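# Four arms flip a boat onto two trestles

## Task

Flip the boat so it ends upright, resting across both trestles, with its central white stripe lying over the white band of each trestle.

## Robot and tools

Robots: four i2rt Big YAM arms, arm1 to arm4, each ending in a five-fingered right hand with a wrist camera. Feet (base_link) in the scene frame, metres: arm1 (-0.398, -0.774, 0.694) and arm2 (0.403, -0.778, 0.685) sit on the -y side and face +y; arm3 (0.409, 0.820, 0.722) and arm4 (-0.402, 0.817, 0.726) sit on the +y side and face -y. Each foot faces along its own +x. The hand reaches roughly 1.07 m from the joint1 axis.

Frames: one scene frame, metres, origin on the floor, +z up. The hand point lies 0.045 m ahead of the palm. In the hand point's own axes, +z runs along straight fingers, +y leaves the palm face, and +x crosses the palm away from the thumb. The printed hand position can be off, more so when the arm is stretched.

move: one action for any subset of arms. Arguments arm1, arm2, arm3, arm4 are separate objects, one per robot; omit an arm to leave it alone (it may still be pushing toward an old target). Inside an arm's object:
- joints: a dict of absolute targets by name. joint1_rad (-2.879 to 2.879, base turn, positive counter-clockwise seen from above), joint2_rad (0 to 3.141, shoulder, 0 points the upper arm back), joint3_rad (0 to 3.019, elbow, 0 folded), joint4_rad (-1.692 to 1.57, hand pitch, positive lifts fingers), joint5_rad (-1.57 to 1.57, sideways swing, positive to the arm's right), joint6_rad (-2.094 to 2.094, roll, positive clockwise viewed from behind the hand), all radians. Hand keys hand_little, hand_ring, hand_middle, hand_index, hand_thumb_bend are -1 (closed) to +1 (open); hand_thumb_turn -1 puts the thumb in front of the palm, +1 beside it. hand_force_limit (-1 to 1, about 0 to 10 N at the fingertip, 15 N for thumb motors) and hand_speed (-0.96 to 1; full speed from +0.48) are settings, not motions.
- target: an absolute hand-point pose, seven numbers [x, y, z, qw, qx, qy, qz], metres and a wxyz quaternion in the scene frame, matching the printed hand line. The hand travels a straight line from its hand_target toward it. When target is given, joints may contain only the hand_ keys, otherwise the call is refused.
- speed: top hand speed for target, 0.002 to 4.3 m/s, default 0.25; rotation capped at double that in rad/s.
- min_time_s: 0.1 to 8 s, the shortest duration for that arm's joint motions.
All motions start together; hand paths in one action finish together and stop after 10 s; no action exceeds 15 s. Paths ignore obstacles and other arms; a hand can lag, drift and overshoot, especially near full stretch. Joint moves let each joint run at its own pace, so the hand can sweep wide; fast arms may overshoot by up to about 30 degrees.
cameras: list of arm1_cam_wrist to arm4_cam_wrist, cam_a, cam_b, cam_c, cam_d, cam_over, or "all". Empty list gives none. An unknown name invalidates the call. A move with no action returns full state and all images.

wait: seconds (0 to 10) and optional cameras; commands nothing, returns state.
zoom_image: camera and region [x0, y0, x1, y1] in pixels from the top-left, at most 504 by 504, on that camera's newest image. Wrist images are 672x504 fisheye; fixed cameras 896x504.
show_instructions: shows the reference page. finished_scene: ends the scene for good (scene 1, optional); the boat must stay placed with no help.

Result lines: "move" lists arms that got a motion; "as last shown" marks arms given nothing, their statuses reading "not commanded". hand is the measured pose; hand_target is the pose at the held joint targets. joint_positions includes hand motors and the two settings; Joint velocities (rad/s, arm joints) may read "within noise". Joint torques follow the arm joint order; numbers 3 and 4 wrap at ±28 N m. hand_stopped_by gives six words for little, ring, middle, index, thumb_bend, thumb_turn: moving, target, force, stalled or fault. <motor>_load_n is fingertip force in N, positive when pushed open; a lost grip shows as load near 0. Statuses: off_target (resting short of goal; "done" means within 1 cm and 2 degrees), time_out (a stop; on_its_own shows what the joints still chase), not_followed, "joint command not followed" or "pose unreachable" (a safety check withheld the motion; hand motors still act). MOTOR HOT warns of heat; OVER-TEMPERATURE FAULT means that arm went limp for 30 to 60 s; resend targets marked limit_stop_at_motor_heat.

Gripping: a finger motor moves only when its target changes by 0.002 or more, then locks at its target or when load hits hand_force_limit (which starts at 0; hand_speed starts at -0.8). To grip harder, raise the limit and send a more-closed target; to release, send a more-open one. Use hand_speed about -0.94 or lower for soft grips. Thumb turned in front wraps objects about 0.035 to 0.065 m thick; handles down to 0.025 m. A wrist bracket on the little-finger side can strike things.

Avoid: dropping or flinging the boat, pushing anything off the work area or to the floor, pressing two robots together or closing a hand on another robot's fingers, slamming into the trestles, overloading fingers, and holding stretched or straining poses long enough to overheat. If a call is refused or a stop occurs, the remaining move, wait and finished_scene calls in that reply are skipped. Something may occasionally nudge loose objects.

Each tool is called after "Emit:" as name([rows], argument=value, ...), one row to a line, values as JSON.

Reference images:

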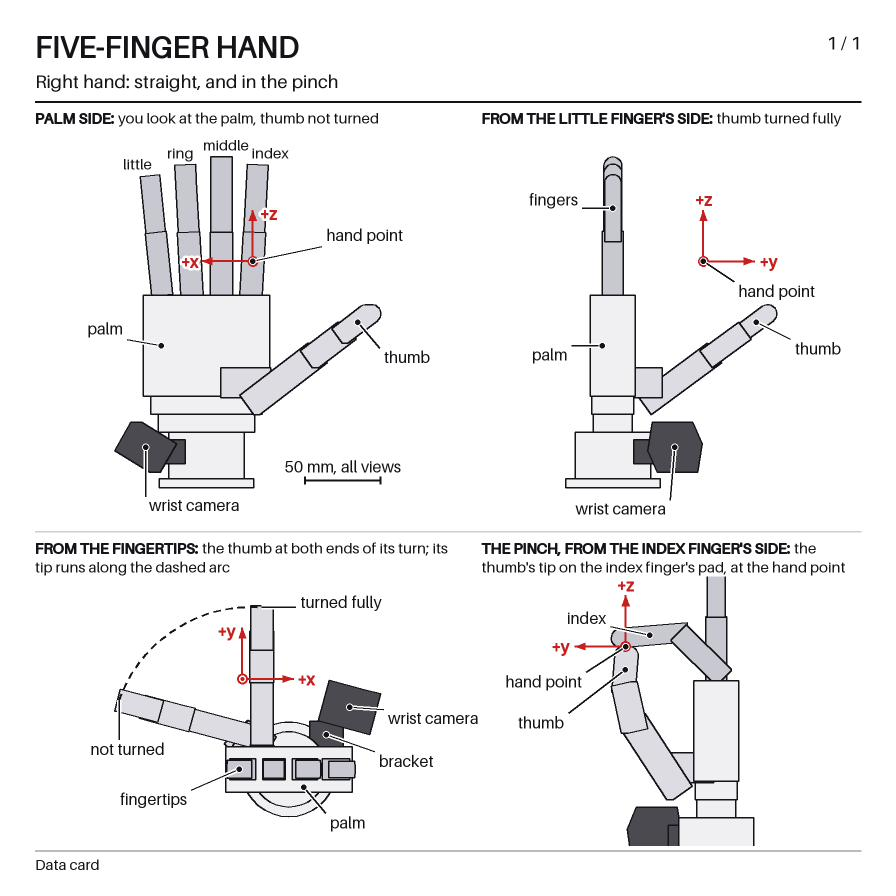

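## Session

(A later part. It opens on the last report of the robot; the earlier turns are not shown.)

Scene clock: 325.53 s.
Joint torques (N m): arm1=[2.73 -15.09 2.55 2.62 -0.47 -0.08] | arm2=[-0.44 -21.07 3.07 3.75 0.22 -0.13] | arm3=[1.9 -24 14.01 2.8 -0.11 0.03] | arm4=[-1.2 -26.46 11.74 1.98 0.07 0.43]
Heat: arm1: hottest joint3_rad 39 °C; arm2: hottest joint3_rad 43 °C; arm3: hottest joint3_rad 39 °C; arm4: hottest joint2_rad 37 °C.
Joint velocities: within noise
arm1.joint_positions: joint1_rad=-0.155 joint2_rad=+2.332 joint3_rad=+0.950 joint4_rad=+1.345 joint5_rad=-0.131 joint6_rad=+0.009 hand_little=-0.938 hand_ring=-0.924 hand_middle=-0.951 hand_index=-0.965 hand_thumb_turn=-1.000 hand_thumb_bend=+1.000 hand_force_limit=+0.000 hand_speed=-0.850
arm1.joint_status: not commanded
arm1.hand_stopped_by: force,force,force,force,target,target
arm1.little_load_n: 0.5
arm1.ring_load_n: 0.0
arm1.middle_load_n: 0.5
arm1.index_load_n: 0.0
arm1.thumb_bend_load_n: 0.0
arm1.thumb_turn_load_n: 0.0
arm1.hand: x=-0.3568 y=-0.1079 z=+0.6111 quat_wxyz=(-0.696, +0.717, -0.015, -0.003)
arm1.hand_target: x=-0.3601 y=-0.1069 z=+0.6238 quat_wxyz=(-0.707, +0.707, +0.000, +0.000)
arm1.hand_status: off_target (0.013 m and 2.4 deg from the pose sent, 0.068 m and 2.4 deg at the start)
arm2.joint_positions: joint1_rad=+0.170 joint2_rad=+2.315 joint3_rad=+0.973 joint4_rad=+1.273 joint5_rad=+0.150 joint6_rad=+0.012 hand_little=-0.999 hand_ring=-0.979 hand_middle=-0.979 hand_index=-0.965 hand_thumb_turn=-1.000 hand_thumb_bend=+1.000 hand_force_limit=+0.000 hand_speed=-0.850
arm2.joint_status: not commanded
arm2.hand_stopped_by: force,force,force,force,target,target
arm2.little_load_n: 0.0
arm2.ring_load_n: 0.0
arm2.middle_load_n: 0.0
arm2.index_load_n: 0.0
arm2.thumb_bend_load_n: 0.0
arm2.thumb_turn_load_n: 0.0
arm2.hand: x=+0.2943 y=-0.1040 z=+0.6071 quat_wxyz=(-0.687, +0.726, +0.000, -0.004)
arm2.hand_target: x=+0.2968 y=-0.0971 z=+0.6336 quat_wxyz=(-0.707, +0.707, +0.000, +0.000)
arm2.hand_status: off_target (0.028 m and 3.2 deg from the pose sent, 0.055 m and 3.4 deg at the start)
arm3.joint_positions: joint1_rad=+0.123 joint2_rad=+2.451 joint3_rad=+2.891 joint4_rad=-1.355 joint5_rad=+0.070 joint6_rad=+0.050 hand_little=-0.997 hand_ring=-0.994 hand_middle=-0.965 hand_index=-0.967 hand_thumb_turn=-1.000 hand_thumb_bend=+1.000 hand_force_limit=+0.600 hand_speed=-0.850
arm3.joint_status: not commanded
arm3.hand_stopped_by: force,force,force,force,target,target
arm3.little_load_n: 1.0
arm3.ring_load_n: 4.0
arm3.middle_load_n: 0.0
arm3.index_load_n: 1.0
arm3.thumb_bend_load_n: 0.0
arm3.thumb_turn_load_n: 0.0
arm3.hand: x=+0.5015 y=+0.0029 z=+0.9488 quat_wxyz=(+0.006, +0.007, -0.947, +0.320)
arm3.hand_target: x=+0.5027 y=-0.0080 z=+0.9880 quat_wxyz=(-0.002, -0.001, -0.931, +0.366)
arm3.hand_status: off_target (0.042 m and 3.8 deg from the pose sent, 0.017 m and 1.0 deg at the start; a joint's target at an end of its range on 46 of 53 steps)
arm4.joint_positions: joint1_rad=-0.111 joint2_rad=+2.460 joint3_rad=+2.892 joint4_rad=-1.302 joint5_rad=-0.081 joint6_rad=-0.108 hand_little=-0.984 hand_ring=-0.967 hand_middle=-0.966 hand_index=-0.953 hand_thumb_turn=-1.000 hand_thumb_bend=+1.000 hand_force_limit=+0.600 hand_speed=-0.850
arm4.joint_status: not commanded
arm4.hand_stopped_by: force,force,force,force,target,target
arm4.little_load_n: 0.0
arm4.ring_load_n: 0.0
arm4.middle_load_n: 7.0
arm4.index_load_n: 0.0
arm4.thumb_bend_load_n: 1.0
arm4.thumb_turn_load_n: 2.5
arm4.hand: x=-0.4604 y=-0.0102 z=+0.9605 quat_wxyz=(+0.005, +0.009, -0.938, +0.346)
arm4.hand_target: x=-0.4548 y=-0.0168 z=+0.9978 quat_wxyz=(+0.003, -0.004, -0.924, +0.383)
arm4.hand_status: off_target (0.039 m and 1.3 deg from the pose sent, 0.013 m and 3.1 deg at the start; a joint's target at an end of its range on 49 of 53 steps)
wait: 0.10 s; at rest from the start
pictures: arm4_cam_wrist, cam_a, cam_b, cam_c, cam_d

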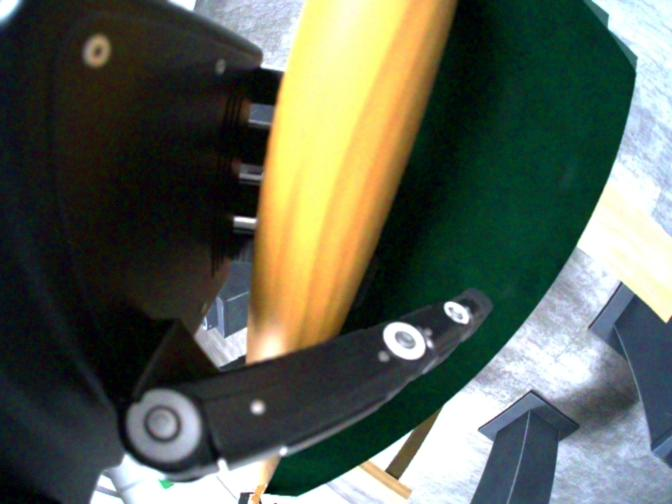

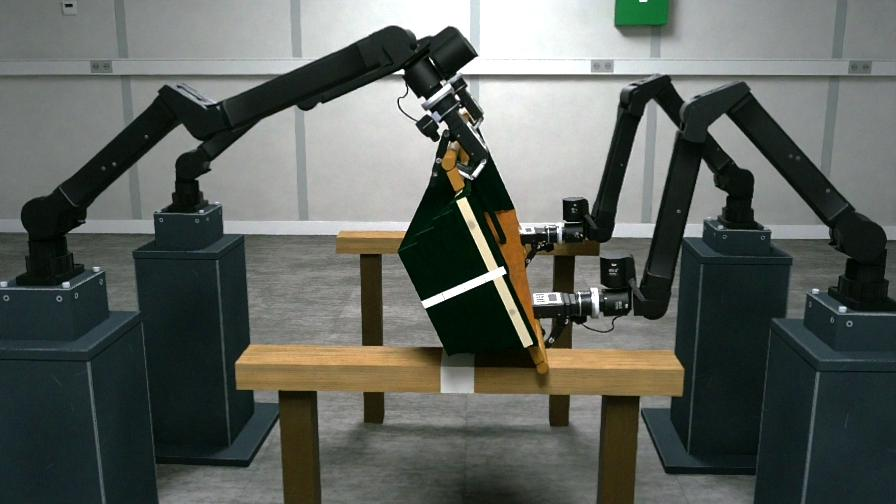

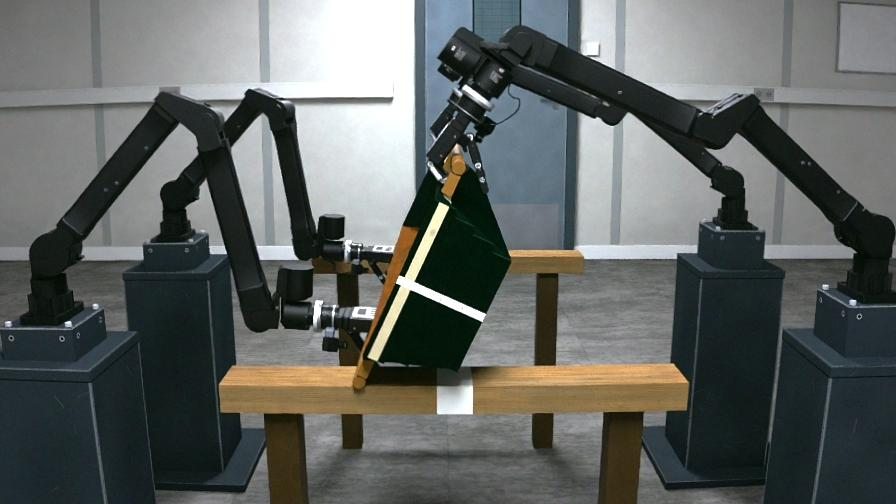

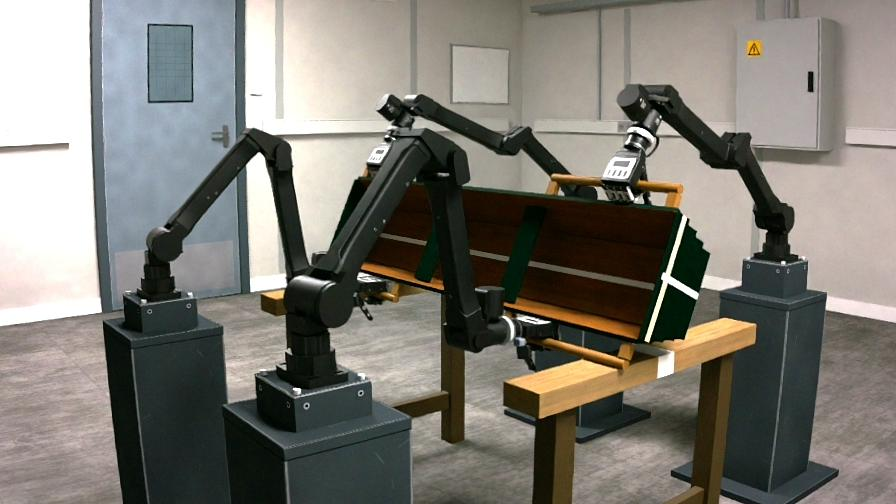

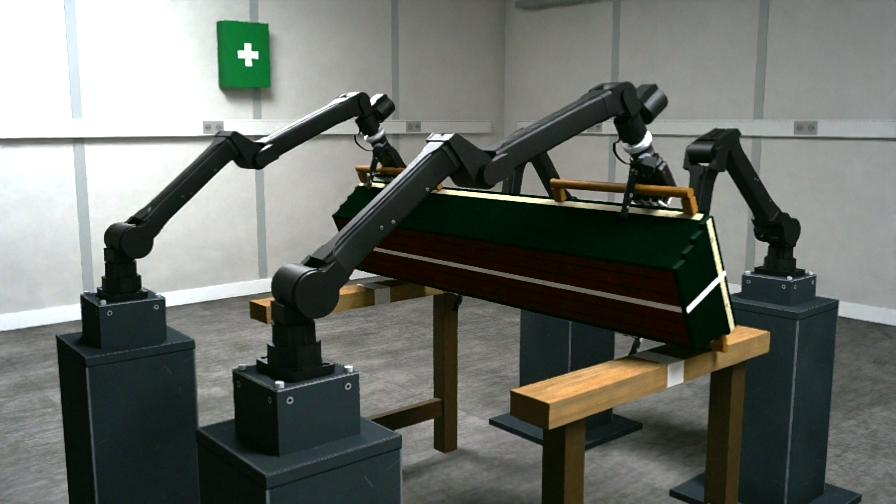

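Emit:
move(arm4={"joints": {"hand_thumb_bend": 0.3, "hand_speed": -0.85, "hand_force_limit": -0.4}}, arm3={"joints": {"hand_thumb_bend": 0.3, "hand_speed": -0.85, "hand_force_limit": -0.4}}, cameras=["arm3_cam_wrist", "arm4_cam_wrist", "cam_a"])

Emit:
zoom_image(camera="cam_a", region=[380, 60, 540, 220])

Scene clock: 330.40 s.
Joint torques (N m): arm1=[2.02 -15.74 2.55 2.58 -0.52 -0.11] | arm2=[-0.26 -21.48 3.04 3.23 0.2 -0.12] | arm3=[1.9 -23.94 14.02 2.8 -0.11 0.03] | arm4=[-0.97 -26.81 11.6 1.81 0.05 0.44]
Heat: arm1: hottest joint3_rad 39 °C; arm2: hottest joint3_rad 42 °C; arm3: hottest joint3_rad 39 °C; arm4: hottest joint2_rad 37 °C.
move: arm3 off_target; arm4 off_target
Joint velocities: within noise
arm1, arm2: as last shown
arm1.index_load_n: 0.5
arm3.joint_positions: joint1_rad=+0.123 joint2_rad=+2.451 joint3_rad=+2.891 joint4_rad=-1.355 joint5_rad=+0.070 joint6_rad=+0.050 hand_little=-0.997 hand_ring=-0.994 hand_middle=-0.965 hand_index=-0.967 hand_thumb_turn=-1.000 hand_thumb_bend=+0.480 hand_force_limit=-0.400 hand_speed=-0.850
arm3.joint_status: hand_thumb_bend off_target (ended at +0.480, target +0.300); the others done
arm3.hand_stopped_by: force,force,force,force,force,target
arm3.little_load_n: 0.5
arm3.ring_load_n: 4.0
arm3.middle_load_n: 0.0
arm3.index_load_n: 1.0
arm3.thumb_bend_load_n: 5.0
arm3.thumb_turn_load_n: 1.0
arm3.hand: x=+0.5015 y=+0.0029 z=+0.9488 quat_wxyz=(+0.006, +0.007, -0.947, +0.320)
arm3.hand_target: x=+0.5027 y=-0.0080 z=+0.9880 quat_wxyz=(-0.002, -0.001, -0.931, +0.366)
arm3.hand_status: not commanded
arm4.joint_positions: joint1_rad=-0.111 joint2_rad=+2.460 joint3_rad=+2.892 joint4_rad=-1.302 joint5_rad=-0.081 joint6_rad=-0.108 hand_little=-0.984 hand_ring=-0.967 hand_middle=-0.966 hand_index=-0.953 hand_thumb_turn=-1.000 hand_thumb_bend=+0.983 hand_force_limit=-0.400 hand_speed=-0.850
arm4.joint_status: hand_thumb_bend off_target (ended at +0.983, target +0.300); the others done
arm4.hand_stopped_by: force,force,force,force,force,target
arm4.little_load_n: 0.0
arm4.ring_load_n: 0.0
arm4.middle_load_n: 7.5
arm4.index_load_n: 0.0
arm4.thumb_bend_load_n: 4.5
arm4.thumb_turn_load_n: 2.5
arm4.hand: x=-0.4604 y=-0.0102 z=+0.9605 quat_wxyz=(+0.005, +0.009, -0.938, +0.346)
arm4.hand_target: x=-0.4549 y=-0.0168 z=+0.9978 quat_wxyz=(+0.003, -0.003, -0.924, +0.383)
arm4.hand_status: not commanded

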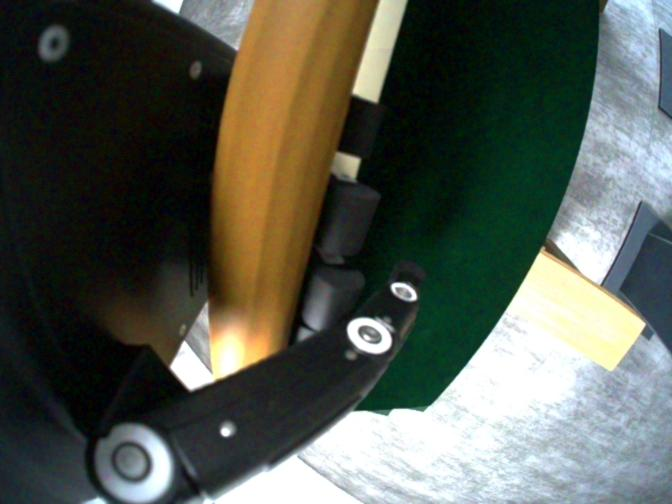

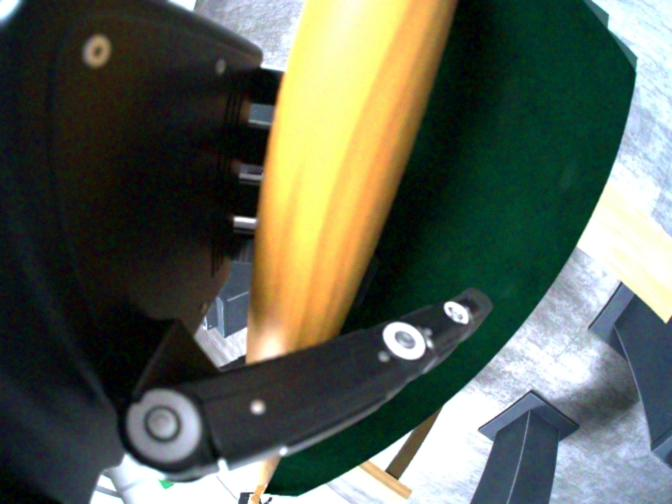

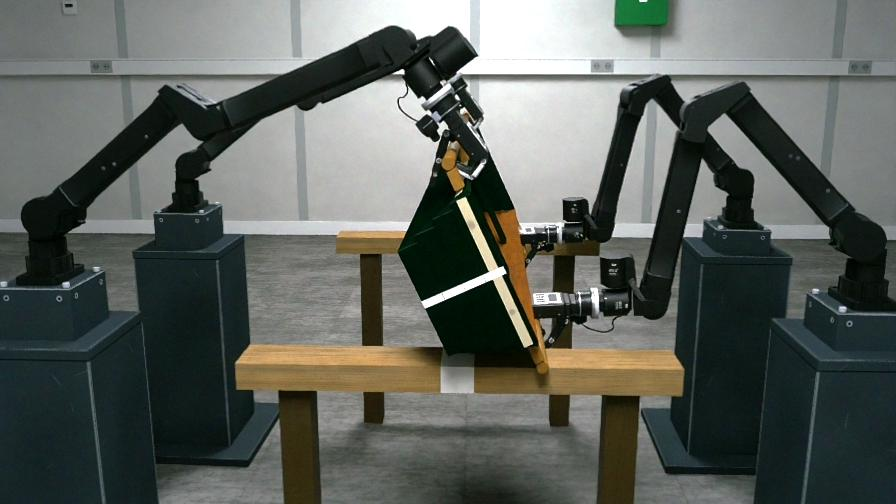

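Scaled by 3.150.

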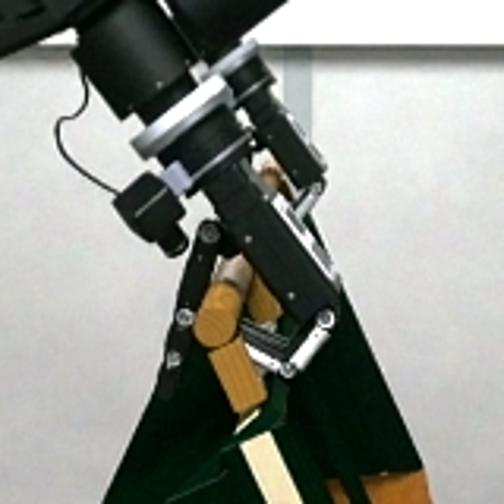

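Emit:
move(arm1={"target": [-0.360, -0.155, 0.624, -0.7071, 0.7071, 0, 0], "speed": 0.05}, arm2={"target": [0.297, -0.142, 0.634, -0.7071, 0.7071, 0, 0], "speed": 0.05}, arm3={"target": [0.503, -0.012, 0.960, 0, 0, -0.937, 0.350], "speed": 0.05}, arm4={"target": [-0.455, -0.020, 0.970, 0, 0, -0.937, 0.350], "speed": 0.05}, cameras=["cam_a", "cam_b", "arm4_cam_wrist", "arm3_cam_wrist"])

Emit:
zoom_image(camera="cam_a", region=[380, 60, 540, 220])

Scene clock: 332.47 s.
Joint torques (N m): arm1=[2.9 -14.97 0.99 3.21 -0.52 -0.15] | arm2=[1.44 -20.6 2.22 3.79 0.32 -0.14] | arm3=[2.14 -24.35 12.25 2.5 -0.04 0.02] | arm4=[-0.21 -25.88 11.92 0.02 0.09 0.47]
Heat: arm1: hottest joint2_rad 38 °C; arm2: hottest joint3_rad 42 °C; arm3: hottest joint3_rad 39 °C; arm4: hottest joint2_rad 37 °C.
move: arm1 off_target; arm2 off_target; arm3 off_target; arm4 off_target
Joint velocities: within noise
arm1.joint_positions: joint1_rad=-0.171 joint2_rad=+2.315 joint3_rad=+0.827 joint4_rad=+1.446 joint5_rad=-0.148 joint6_rad=+0.011 hand_little=-0.938 hand_ring=-0.924 hand_middle=-0.951 hand_index=-0.965 hand_thumb_turn=-1.000 hand_thumb_bend=+1.000 hand_force_limit=+0.000 hand_speed=-0.850
arm1.joint_status: not commanded
arm1.hand_stopped_by: force,force,force,force,target,target
arm1.little_load_n: 2.0
arm1.ring_load_n: 0.0
arm1.middle_load_n: 1.0
arm1.index_load_n: 1.0
arm1.thumb_bend_load_n: 0.0
arm1.thumb_turn_load_n: 0.0
arm1.hand: x=-0.3565 y=-0.1530 z=+0.6092 quat_wxyz=(-0.695, +0.719, -0.016, -0.004)
arm1.hand_target: x=-0.3600 y=-0.1548 z=+0.6236 quat_wxyz=(-0.707, +0.707, +0.000, +0.000)
arm1.hand_status: off_target (0.015 m and 2.8 deg from the pose sent, 0.049 m and 2.4 deg at the start)
arm2.joint_positions: joint1_rad=+0.175 joint2_rad=+2.291 joint3_rad=+0.847 joint4_rad=+1.368 joint5_rad=+0.162 joint6_rad=+0.012 hand_little=-0.999 hand_ring=-0.979 hand_middle=-0.979 hand_index=-0.965 hand_thumb_turn=-1.000 hand_thumb_bend=+1.000 hand_force_limit=+0.000 hand_speed=-0.850
arm2.joint_status: not commanded
arm2.hand_stopped_by: force,force,force,force,target,target
arm2.little_load_n: 1.0
arm2.ring_load_n: 0.0
arm2.middle_load_n: 0.0
arm2.index_load_n: 0.0
arm2.thumb_bend_load_n: 0.0
arm2.thumb_turn_load_n: 0.0
arm2.hand: x=+0.3003 y=-0.1481 z=+0.6049 quat_wxyz=(-0.685, +0.729, -0.002, -0.001)
arm2.hand_target: x=+0.2969 y=-0.1421 z=+0.6332 quat_wxyz=(-0.707, +0.707, +0.000, +0.000)
arm2.hand_status: off_target (0.030 m and 3.6 deg from the pose sent, 0.047 m and 3.2 deg at the start)
arm3.joint_positions: joint1_rad=+0.120 joint2_rad=+2.451 joint3_rad=+2.842 joint4_rad=-1.313 joint5_rad=+0.068 joint6_rad=+0.050 hand_little=-0.997 hand_ring=-0.994 hand_middle=-0.965 hand_index=-0.967 hand_thumb_turn=-1.000 hand_thumb_bend=+0.480 hand_force_limit=-0.400 hand_speed=-0.850
arm3.joint_status: not commanded
arm3.hand_stopped_by: force,force,force,force,force,target
arm3.little_load_n: 1.0
arm3.ring_load_n: 4.5
arm3.middle_load_n: 0.0
arm3.index_load_n: 2.0
arm3.thumb_bend_load_n: 5.0
arm3.thumb_turn_load_n: 1.0
arm3.hand: x=+0.5007 y=-0.0028 z=+0.9309 quat_wxyz=(+0.006, +0.006, -0.949, +0.316)
arm3.hand_target: x=+0.5030 y=-0.0106 z=+0.9603 quat_wxyz=(+0.000, +0.000, -0.937, +0.349)
arm3.hand_status: off_target (0.031 m and 4.2 deg from the pose sent, 0.019 m and 3.8 deg at the start)
arm4.joint_positions: joint1_rad=-0.111 joint2_rad=+2.486 joint3_rad=+2.892 joint4_rad=-1.252 joint5_rad=-0.082 joint6_rad=-0.119 hand_little=-0.984 hand_ring=-0.966 hand_middle=-0.965 hand_index=-0.953 hand_thumb_turn=-1.000 hand_thumb_bend=+0.983 hand_force_limit=-0.400 hand_speed=-0.850
arm4.joint_status: not commanded
arm4.hand_stopped_by: force,force,force,force,force,target
arm4.little_load_n: 0.0
arm4.ring_load_n: 8.0
arm4.middle_load_n: 19.0
arm4.index_load_n: 3.5
arm4.thumb_bend_load_n: 5.0
arm4.thumb_turn_load_n: 4.0
arm4.hand: x=-0.4628 y=-0.0245 z=+0.9455 quat_wxyz=(+0.008, +0.015, -0.934, +0.357)
arm4.hand_target: x=-0.4552 y=-0.0195 z=+0.9694 quat_wxyz=(+0.002, -0.001, -0.931, +0.364)
arm4.hand_status: off_target (0.026 m and 2.2 deg from the pose sent, 0.015 m and 1.4 deg at the start; a joint's target at an end of its range on 34 of 47 steps)
pictures: arm3_cam_wrist, arm4_cam_wrist, cam_a, cam_b

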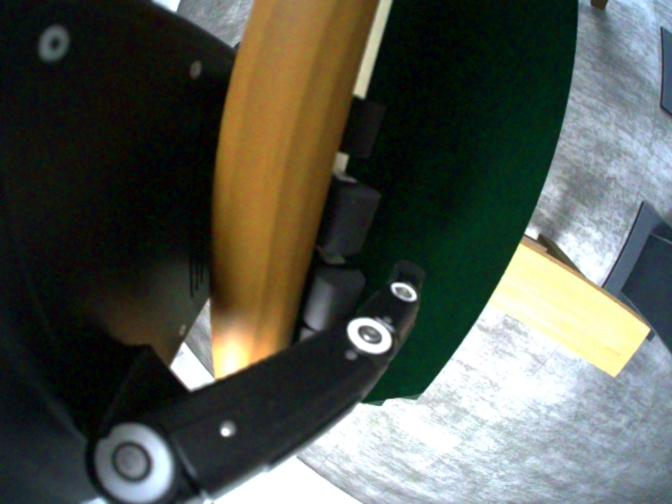

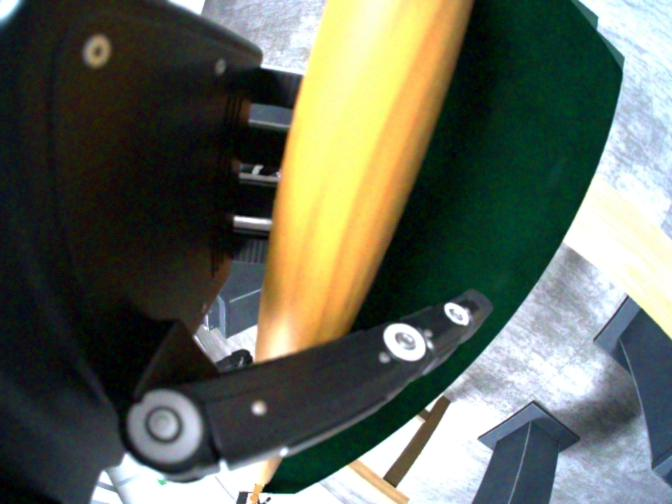

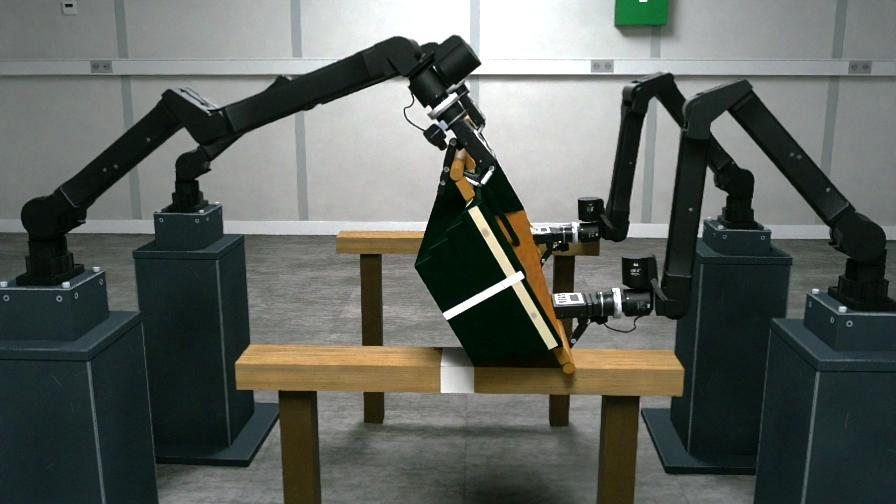

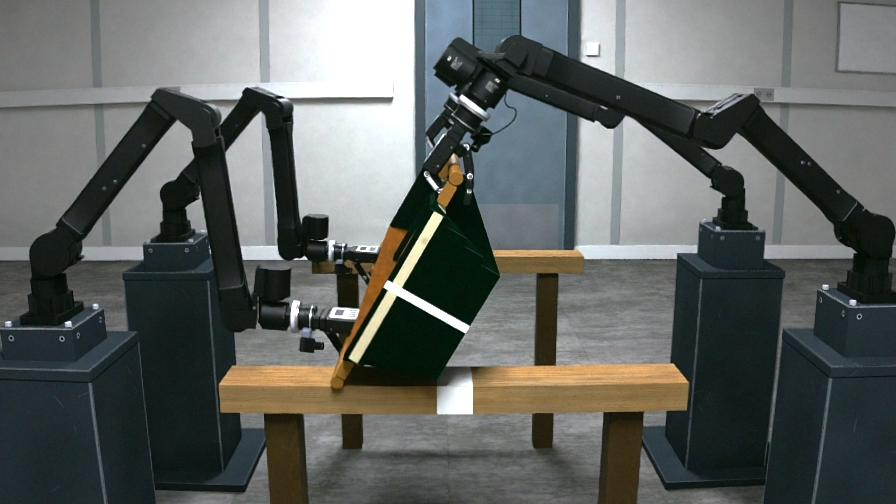

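Scaled by 3.150.

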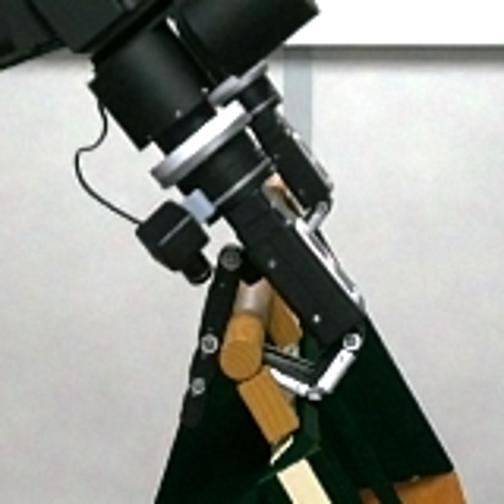

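Emit:
move(arm3={"target": [0.503, -0.006, 0.945, 0, 0, -0.937, 0.350], "speed": 0.05}, arm4={"target": [-0.455, -0.010, 0.945, 0, 0, -0.937, 0.350], "speed": 0.05}, cameras=["cam_a", "cam_b", "cam_d"])

Emit:
zoom_image(camera="cam_d", region=[580, 280, 780, 420])

Emit:
zoom_image(camera="cam_d", region=[240, 220, 460, 360])

Scene clock: 335.77 s.
Joint torques (N m): arm1=[2.32 -14.86 1.33 2.84 -0.47 -0.13] | arm2=[1.49 -20.07 1.92 3.58 0.28 -0.14] | arm3=[2.08 -23.53 11.34 2.58 -0.01 0.02] | arm4=[-0.5 -26.64 7.13 0.06 0.11 0.55]
Heat: arm1: hottest joint2_rad 38 °C; arm2: hottest joint3_rad 42 °C; arm3: hottest joint3_rad 39 °C; arm4: hottest joint2_rad 37 °C.
move: arm3 off_target; arm4 off_target
Joint velocities: within noise
arm1, arm2: as last shown
arm1.joint_positions: joint1_rad=-0.172 joint2_rad=+2.314 joint3_rad=+0.822 joint4_rad=+1.450 joint5_rad=-0.149 joint6_rad=+0.011 hand_little=-0.938 hand_ring=-0.924 hand_middle=-0.951 hand_index=-0.965 hand_thumb_turn=-1.000 hand_thumb_bend=+1.000 hand_force_limit=+0.000 hand_speed=-0.850
arm1.index_load_n: 0.5
arm1.hand: x=-0.3565 y=-0.1548 z=+0.6092 quat_wxyz=(-0.694, +0.719, -0.016, -0.005)
arm1.hand_target: x=-0.3600 y=-0.1548 z=+0.6237 quat_wxyz=(-0.707, +0.707, +0.000, +0.000)
arm2.joint_positions: joint1_rad=+0.175 joint2_rad=+2.291 joint3_rad=+0.846 joint4_rad=+1.369 joint5_rad=+0.163 joint6_rad=+0.012 hand_little=-0.999 hand_ring=-0.979 hand_middle=-0.979 hand_index=-0.965 hand_thumb_turn=-1.000 hand_thumb_bend=+1.000 hand_force_limit=+0.000 hand_speed=-0.850
arm2.hand: x=+0.3005 y=-0.1485 z=+0.6048 quat_wxyz=(-0.685, +0.729, -0.002, -0.001)
arm2.hand_target: x=+0.2971 y=-0.1420 z=+0.6333 quat_wxyz=(-0.707, +0.707, +0.000, +0.000)
arm3.joint_positions: joint1_rad=+0.120 joint2_rad=+2.334 joint3_rad=+2.598 joint4_rad=-1.170 joint5_rad=+0.067 joint6_rad=+0.050 hand_little=-0.997 hand_ring=-0.994 hand_middle=-0.965 hand_index=-0.967 hand_thumb_turn=-1.000 hand_thumb_bend=+0.480 hand_force_limit=-0.400 hand_speed=-0.850
arm3.joint_status: not commanded
arm3.hand_stopped_by: force,force,force,force,force,target
arm3.little_load_n: 0.0
arm3.ring_load_n: 3.5
arm3.middle_load_n: 0.0
arm3.index_load_n: 1.5
arm3.thumb_bend_load_n: 5.0
arm3.thumb_turn_load_n: 1.0
arm3.hand: x=+0.5001 y=+0.0020 z=+0.9243 quat_wxyz=(+0.005, +0.006, -0.946, +0.323)
arm3.hand_target: x=+0.5029 y=-0.0053 z=+0.9452 quat_wxyz=(+0.000, +0.000, -0.937, +0.349)
arm3.hand_status: off_target (0.022 m and 3.3 deg from the pose sent, 0.015 m and 4.2 deg at the start)
arm4.joint_positions: joint1_rad=-0.111 joint2_rad=+2.373 joint3_rad=+2.655 joint4_rad=-1.112 joint5_rad=-0.085 joint6_rad=-0.124 hand_little=-0.984 hand_ring=-0.966 hand_middle=-0.965 hand_index=-0.953 hand_thumb_turn=-1.000 hand_thumb_bend=+0.983 hand_force_limit=-0.400 hand_speed=-0.850
arm4.joint_status: not commanded
arm4.hand_stopped_by: force,force,force,force,force,target
arm4.little_load_n: 0.0
arm4.ring_load_n: 8.5
arm4.middle_load_n: 19.0
arm4.index_load_n: 3.0
arm4.thumb_bend_load_n: 5.5
arm4.thumb_turn_load_n: 4.0
arm4.hand: x=-0.4623 y=-0.0221 z=+0.9405 quat_wxyz=(+0.009, +0.019, -0.931, +0.365)
arm4.hand_target: x=-0.4553 y=-0.0105 z=+0.9449 quat_wxyz=(+0.000, +0.000, -0.937, +0.350)
arm4.hand_status: off_target (0.015 m and 3.0 deg from the pose sent, 0.016 m and 2.2 deg at the start)

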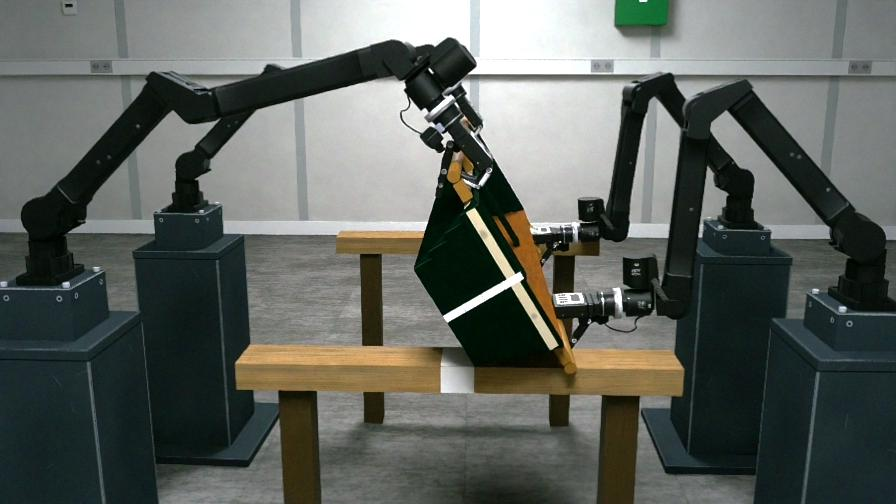

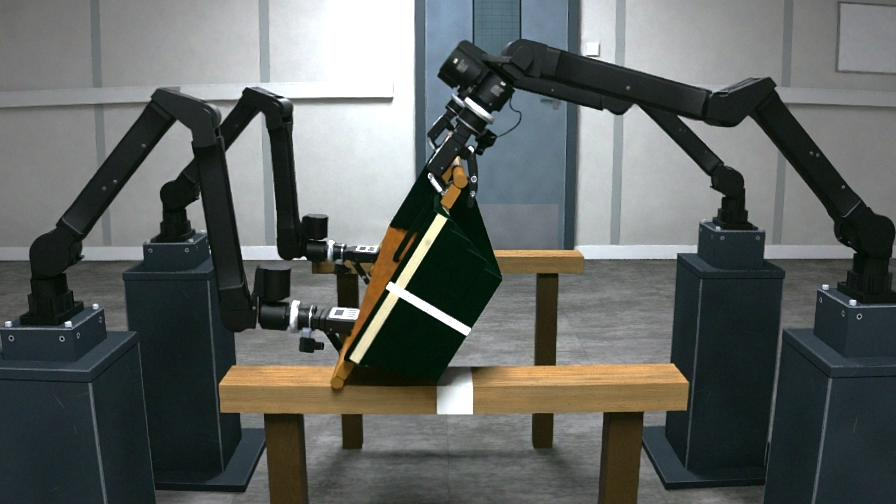

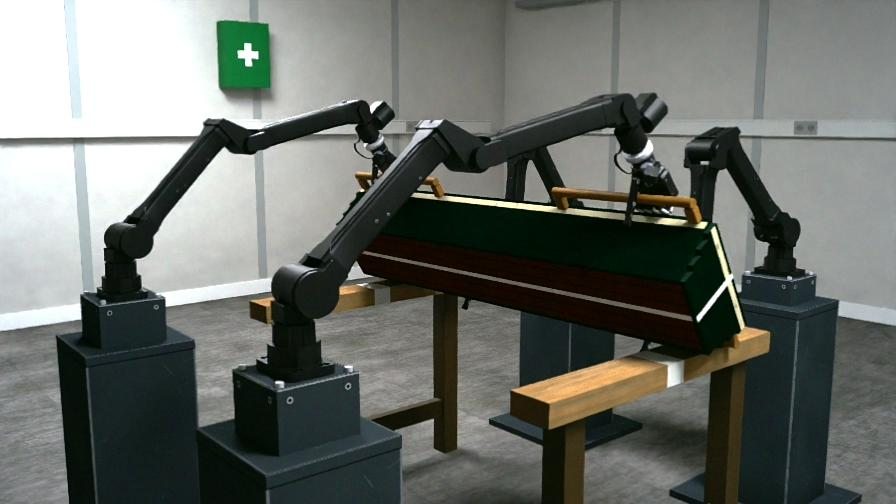

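Scaled by 2.520.

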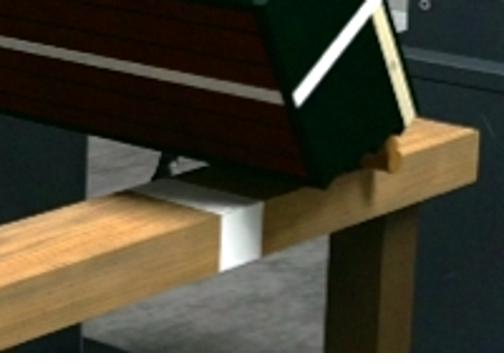

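Scaled by 2.291.

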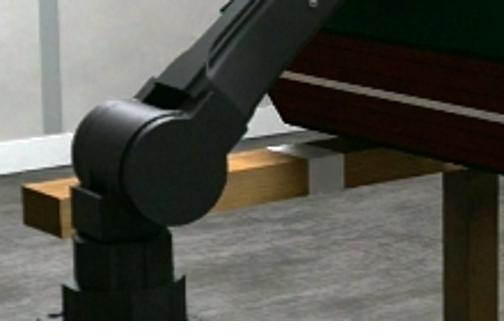

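Emit:
move(arm4={"target": [-0.457, -0.030, 0.935, 0, 0, -0.934, 0.357], "speed": 0.05}, cameras=["arm4_cam_wrist", "cam_a"])

Emit:
zoom_image(camera="cam_a", region=[380, 100, 540, 260])

Scene clock: 339.40 s.
Joint torques (N m): arm1=[3.02 -14.21 1.94 2.76 -0.32 -0.13] | arm2=[0.79 -19.72 2.33 3.66 0.25 -0.16] | arm3=[2.14 -23.53 11.4 2.52 -0.01 0.02] | arm4=[-1.32 -21.25 12.68 0.27 0.27 0.56]
Heat: arm1: hottest joint2_rad 38 °C; arm2: hottest joint3_rad 41 °C; arm3: hottest joint2_rad 39 °C; arm4: hottest joint2_rad 37 °C.
move: arm4 off_target
Joint velocities: within noise
arm1, arm2, arm3: as last shown
arm1.joint_positions: joint1_rad=-0.174 joint2_rad=+2.313 joint3_rad=+0.814 joint4_rad=+1.456 joint5_rad=-0.152 joint6_rad=+0.011 hand_little=-0.938 hand_ring=-0.924 hand_middle=-0.951 hand_index=-0.965 hand_thumb_turn=-1.000 hand_thumb_bend=+1.000 hand_force_limit=+0.000 hand_speed=-0.850
arm1.little_load_n: 0.5
arm1.middle_load_n: 0.5
arm1.hand: x=-0.3565 y=-0.1580 z=+0.6092 quat_wxyz=(-0.694, +0.720, -0.015, -0.005)
arm2.joint_positions: joint1_rad=+0.175 joint2_rad=+2.291 joint3_rad=+0.844 joint4_rad=+1.371 joint5_rad=+0.163 joint6_rad=+0.012 hand_little=-0.999 hand_ring=-0.979 hand_middle=-0.979 hand_index=-0.965 hand_thumb_turn=-1.000 hand_thumb_bend=+1.000 hand_force_limit=+0.000 hand_speed=-0.850
arm2.hand: x=+0.3004 y=-0.1494 z=+0.6048 quat_wxyz=(-0.685, +0.729, -0.002, -0.001)
arm2.hand_target: x=+0.2971 y=-0.1420 z=+0.6334 quat_wxyz=(-0.707, +0.707, +0.000, +0.000)
arm3.joint_positions: joint1_rad=+0.120 joint2_rad=+2.334 joint3_rad=+2.598 joint4_rad=-1.169 joint5_rad=+0.067 joint6_rad=+0.050 hand_little=-0.997 hand_ring=-0.994 hand_middle=-0.965 hand_index=-0.967 hand_thumb_turn=-1.000 hand_thumb_bend=+0.480 hand_force_limit=-0.400 hand_speed=-0.850
arm3.little_load_n: 0.5
arm3.ring_load_n: 3.0
arm3.index_load_n: 1.0
arm3.thumb_turn_load_n: 0.5
arm3.hand: x=+0.4998 y=+0.0017 z=+0.9244 quat_wxyz=(+0.005, +0.006, -0.946, +0.324)
arm3.hand_target: x=+0.5030 y=-0.0053 z=+0.9452 quat_wxyz=(+0.000, +0.000, -0.937, +0.349)
arm4.joint_positions: joint1_rad=-0.111 joint2_rad=+2.402 joint3_rad=+2.707 joint4_rad=-1.127 joint5_rad=-0.088 joint6_rad=-0.124 hand_little=-0.984 hand_ring=-0.966 hand_middle=-0.965 hand_index=-0.953 hand_thumb_turn=-1.000 hand_thumb_bend=+0.983 hand_force_limit=-0.400 hand_speed=-0.850
arm4.joint_status: not commanded
arm4.hand_stopped_by: force,force,force,force,force,target
arm4.little_load_n: 0.0
arm4.ring_load_n: 7.5
arm4.middle_load_n: 19.0
arm4.index_load_n: 2.5
arm4.thumb_bend_load_n: 5.5
arm4.thumb_turn_load_n: 3.5
arm4.hand: x=-0.4624 y=-0.0274 z=+0.9405 quat_wxyz=(+0.008, +0.019, -0.929, +0.368)
arm4.hand_target: x=-0.4572 y=-0.0296 z=+0.9348 quat_wxyz=(+0.001, +0.000, -0.932, +0.362)
arm4.hand_status: off_target (0.008 m and 2.8 deg from the pose sent, 0.011 m and 2.6 deg at the start)

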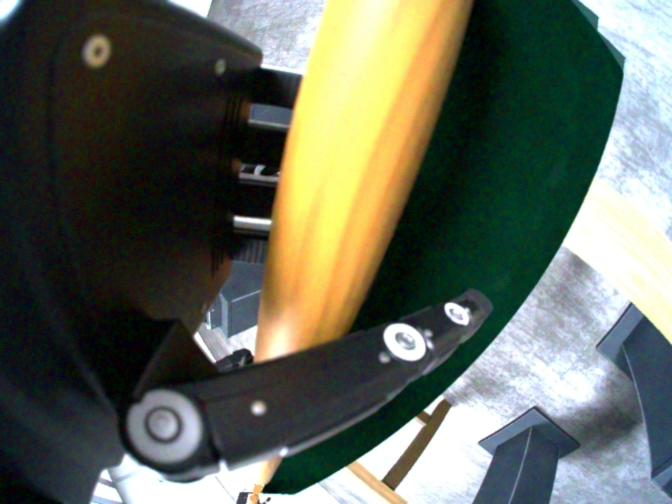

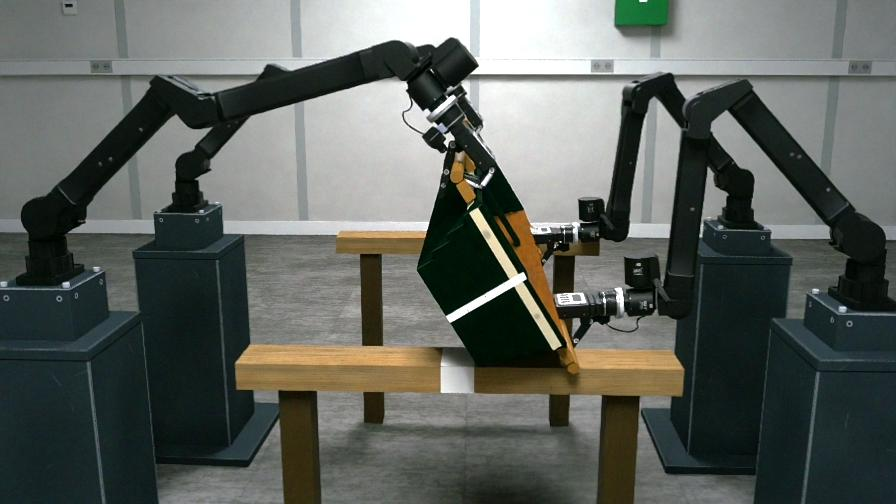

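Scaled by 3.150.

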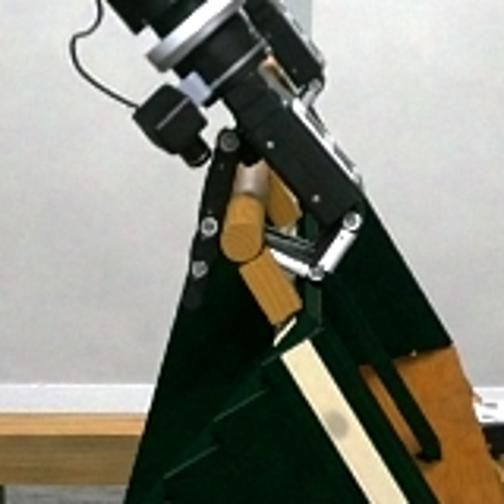

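Emit:
move(arm4={"joints": {"hand_middle": -0.93, "hand_ring": -0.94, "hand_speed": -0.9, "hand_force_limit": -0.4}}, cameras=["arm4_cam_wrist"])

Scene clock: 340.30 s.
Joint torques (N m): arm1=[2.49 -14.51 1.8 2.81 -0.35 -0.14] | arm2=[0.56 -19.78 2.29 3.59 0.27 -0.15] | arm3=[2.08 -23.47 11.38 2.52 -0.01 0.02] | arm4=[-1.73 -21.83 12.6 0.61 0.25 0.54]
Heat: arm1: hottest joint2_rad 38 °C; arm2: hottest joint3_rad 41 °C; arm3: hottest joint2_rad 39 °C; arm4: hottest joint2_rad 37 °C.
move: arm4 done
Joint velocities: within noise
arm1, arm2, arm3: as last shown
arm1.ring_load_n: 0.5
arm1.middle_load_n: 0.0
arm1.index_load_n: 0.0
arm3.little_load_n: 0.0
arm3.index_load_n: 1.5
arm3.thumb_turn_load_n: 1.0
arm4.joint_positions: joint1_rad=-0.111 joint2_rad=+2.403 joint3_rad=+2.708 joint4_rad=-1.129 joint5_rad=-0.088 joint6_rad=-0.125 hand_little=-0.984 hand_ring=-0.940 hand_middle=-0.929 hand_index=-0.953 hand_thumb_turn=-1.000 hand_thumb_bend=+0.983 hand_force_limit=-0.400 hand_speed=-0.900
arm4.joint_status: all done
arm4.hand_stopped_by: force,target,force,force,force,target
arm4.little_load_n: 0.0
arm4.ring_load_n: 0.5
arm4.middle_load_n: 8.0
arm4.index_load_n: 3.5
arm4.thumb_bend_load_n: 5.0
arm4.thumb_turn_load_n: 4.0
arm4.hand: x=-0.4624 y=-0.0271 z=+0.9405 quat_wxyz=(+0.008, +0.020, -0.930, +0.368)
arm4.hand_target: x=-0.4571 y=-0.0295 z=+0.9347 quat_wxyz=(+0.001, +0.000, -0.932, +0.361)
arm4.hand_status: not commanded

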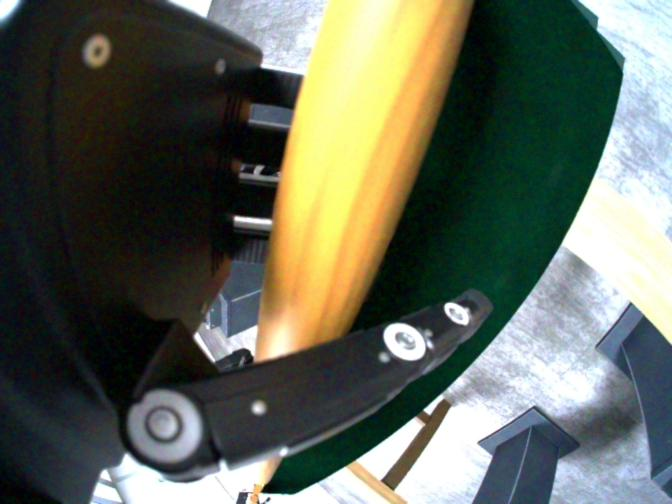

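Emit:
move(arm1={"target": [-0.360, -0.153, 0.646, -0.7071, 0.7071, 0, 0], "speed": 0.04}, arm2={"target": [0.297, -0.140, 0.656, -0.7071, 0.7071, 0, 0], "speed": 0.04}, arm3={"target": [0.503, 0.028, 0.943, 0, 0, -0.906, 0.423], "speed": 0.04}, arm4={"target": [-0.457, 0.008, 0.943, 0, 0, -0.906, 0.423], "speed": 0.04}, cameras=["cam_a", "cam_b", "arm4_cam_wrist", "arm3_cam_wrist"])

Emit:
zoom_image(camera="cam_a", region=[380, 100, 540, 260])

Scene clock: 345.50 s.
Joint torques (N m): arm1=[3.08 -16.26 2.52 2.36 -0.2 -0.03] | arm2=[0.97 -22.65 2.84 3.43 0.18 -0.13] | arm3=[2.78 -22.83 12.68 2.59 0.19 -0.04] | arm4=[-1.08 -26.4 8.13 0.34 0.16 0.67]
Heat: arm1: hottest joint2_rad 37 °C; arm2: hottest joint3_rad 41 °C; arm3: hottest joint2_rad 39 °C; arm4: hottest joint2_rad 37 °C.
move: arm1 off_target; arm2 off_target; arm3 off_target; arm4 off_target
Joint velocities: within noise
arm1.joint_positions: joint1_rad=-0.174 joint2_rad=+2.272 joint3_rad=+0.788 joint4_rad=+1.416 joint5_rad=-0.154 joint6_rad=-0.001 hand_little=-0.938 hand_ring=-0.924 hand_middle=-0.951 hand_index=-0.965 hand_thumb_turn=-1.000 hand_thumb_bend=+1.000 hand_force_limit=+0.000 hand_speed=-0.850
arm1.joint_status: not commanded
arm1.hand_stopped_by: force,force,force,force,target,target
arm1.little_load_n: 3.0
arm1.ring_load_n: 0.0
arm1.middle_load_n: 0.5
arm1.index_load_n: 0.0
arm1.thumb_bend_load_n: 0.0
arm1.thumb_turn_load_n: 0.0
arm1.hand: x=-0.3570 y=-0.1636 z=+0.6157 quat_wxyz=(-0.686, +0.728, -0.012, -0.003)
arm1.hand_target: x=-0.3601 y=-0.1533 z=+0.6455 quat_wxyz=(-0.707, +0.707, +0.000, +0.000)
arm1.hand_status: off_target (0.032 m and 3.7 deg from the pose sent, 0.037 m and 2.8 deg at the start)
arm2.joint_positions: joint1_rad=+0.176 joint2_rad=+2.257 joint3_rad=+0.820 joint4_rad=+1.329 joint5_rad=+0.166 joint6_rad=+0.012 hand_little=-0.999 hand_ring=-0.979 hand_middle=-0.979 hand_index=-0.965 hand_thumb_turn=-1.000 hand_thumb_bend=+1.000 hand_force_limit=+0.000 hand_speed=-0.850
arm2.joint_status: not commanded
arm2.hand_stopped_by: force,force,force,force,target,target
arm2.little_load_n: 3.0
arm2.ring_load_n: 0.0
arm2.middle_load_n: 0.0
arm2.index_load_n: 0.0
arm2.thumb_bend_load_n: 0.0
arm2.thumb_turn_load_n: 0.0
arm2.hand: x=+0.3019 y=-0.1567 z=+0.6068 quat_wxyz=(-0.673, +0.740, -0.001, +0.002)
arm2.hand_target: x=+0.2971 y=-0.1409 z=+0.6549 quat_wxyz=(-0.707, +0.707, +0.000, +0.000)
arm2.hand_status: off_target (0.052 m and 5.4 deg from the pose sent, 0.052 m and 3.6 deg at the start)
arm3.joint_positions: joint1_rad=+0.119 joint2_rad=+2.049 joint3_rad=+1.983 joint4_rad=-0.717 joint5_rad=+0.077 joint6_rad=+0.050 hand_little=-0.997 hand_ring=-0.994 hand_middle=-0.965 hand_index=-0.967 hand_thumb_turn=-1.000 hand_thumb_bend=+0.480 hand_force_limit=-0.400 hand_speed=-0.850
arm3.joint_status: not commanded
arm3.hand_stopped_by: force,force,force,force,force,target
arm3.little_load_n: 0.5
arm3.ring_load_n: 1.0
arm3.middle_load_n: 0.0
arm3.index_load_n: 0.5
arm3.thumb_bend_load_n: 5.0
arm3.thumb_turn_load_n: 1.0
arm3.hand: x=+0.4948 y=+0.0360 z=+0.8949 quat_wxyz=(+0.005, +0.001, -0.924, +0.381)
arm3.hand_target: x=+0.5028 y=+0.0297 z=+0.9429 quat_wxyz=(+0.000, +0.000, -0.906, +0.423)
arm3.hand_status: off_target (0.049 m and 5.2 deg from the pose sent, 0.032 m and 12.3 deg at the start)
arm4.joint_positions: joint1_rad=-0.120 joint2_rad=+2.133 joint3_rad=+2.114 joint4_rad=-0.687 joint5_rad=-0.107 joint6_rad=-0.134 hand_little=-0.984 hand_ring=-0.939 hand_middle=-0.928 hand_index=-0.952 hand_thumb_turn=-1.000 hand_thumb_bend=+0.983 hand_force_limit=-0.400 hand_speed=-0.900
arm4.joint_status: not commanded
arm4.hand_stopped_by: force,target,force,force,force,target
arm4.little_load_n: 0.0
arm4.ring_load_n: 8.5
arm4.middle_load_n: 15.0
arm4.index_load_n: 9.5
arm4.thumb_bend_load_n: 5.0
arm4.thumb_turn_load_n: 3.0
arm4.hand: x=-0.4644 y=-0.0047 z=+0.9157 quat_wxyz=(+0.011, +0.026, -0.906, +0.422)
arm4.hand_target: x=-0.4572 y=+0.0070 z=+0.9425 quat_wxyz=(+0.000, +0.001, -0.906, +0.423)
arm4.hand_status: off_target (0.031 m and 3.2 deg from the pose sent, 0.036 m and 7.3 deg at the start)
pictures: arm3_cam_wrist, arm4_cam_wrist, cam_a, cam_b

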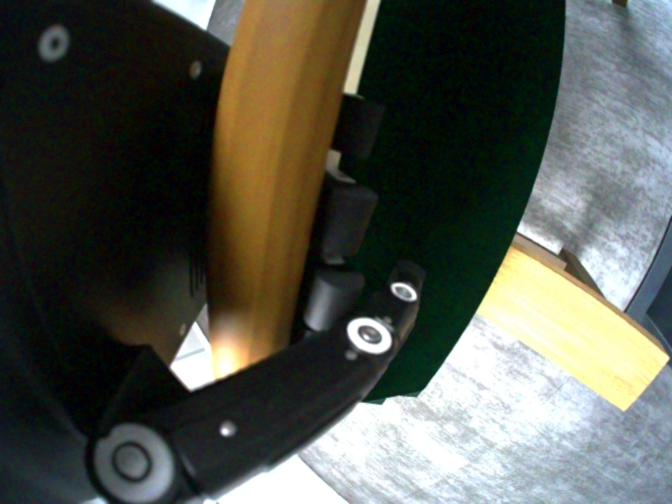

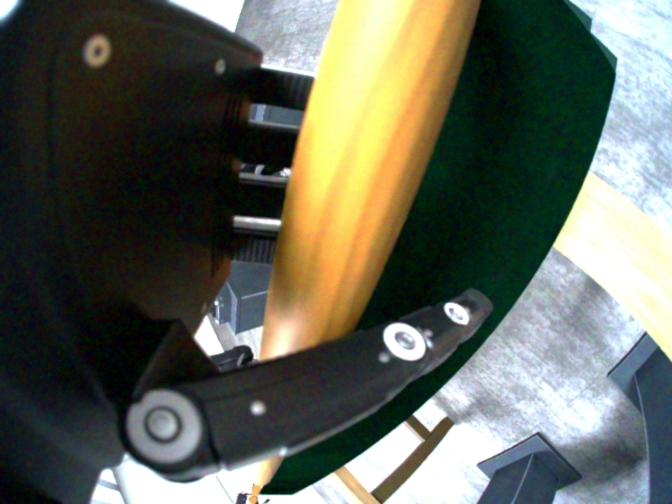

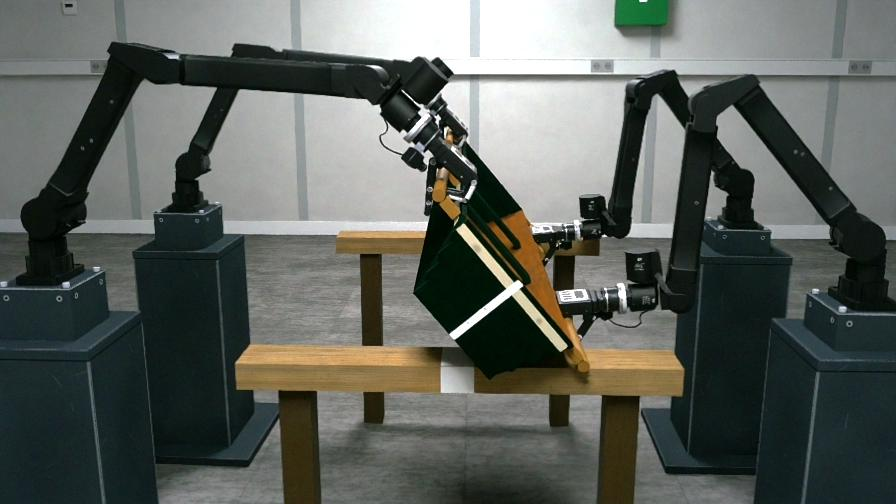

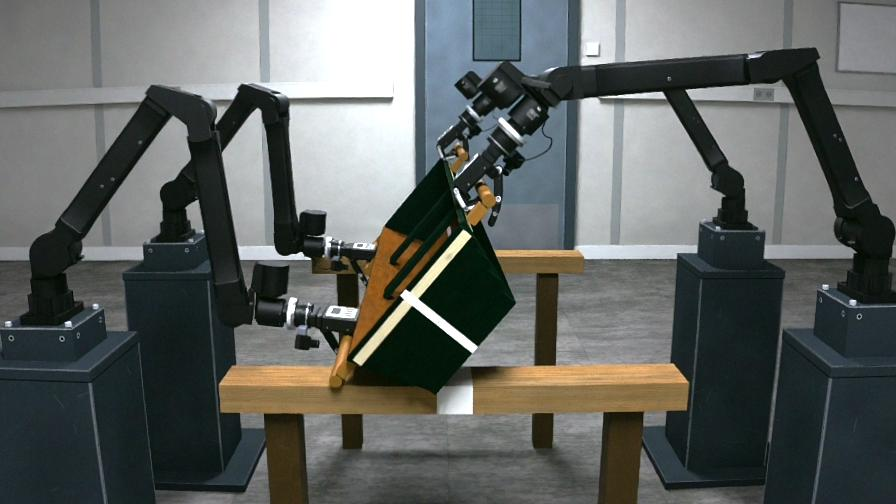

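Scaled by 3.150.

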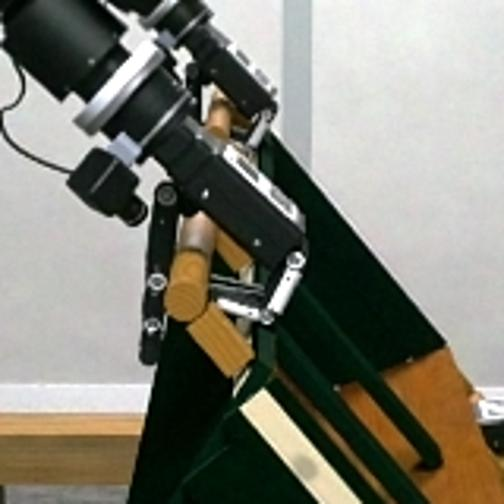

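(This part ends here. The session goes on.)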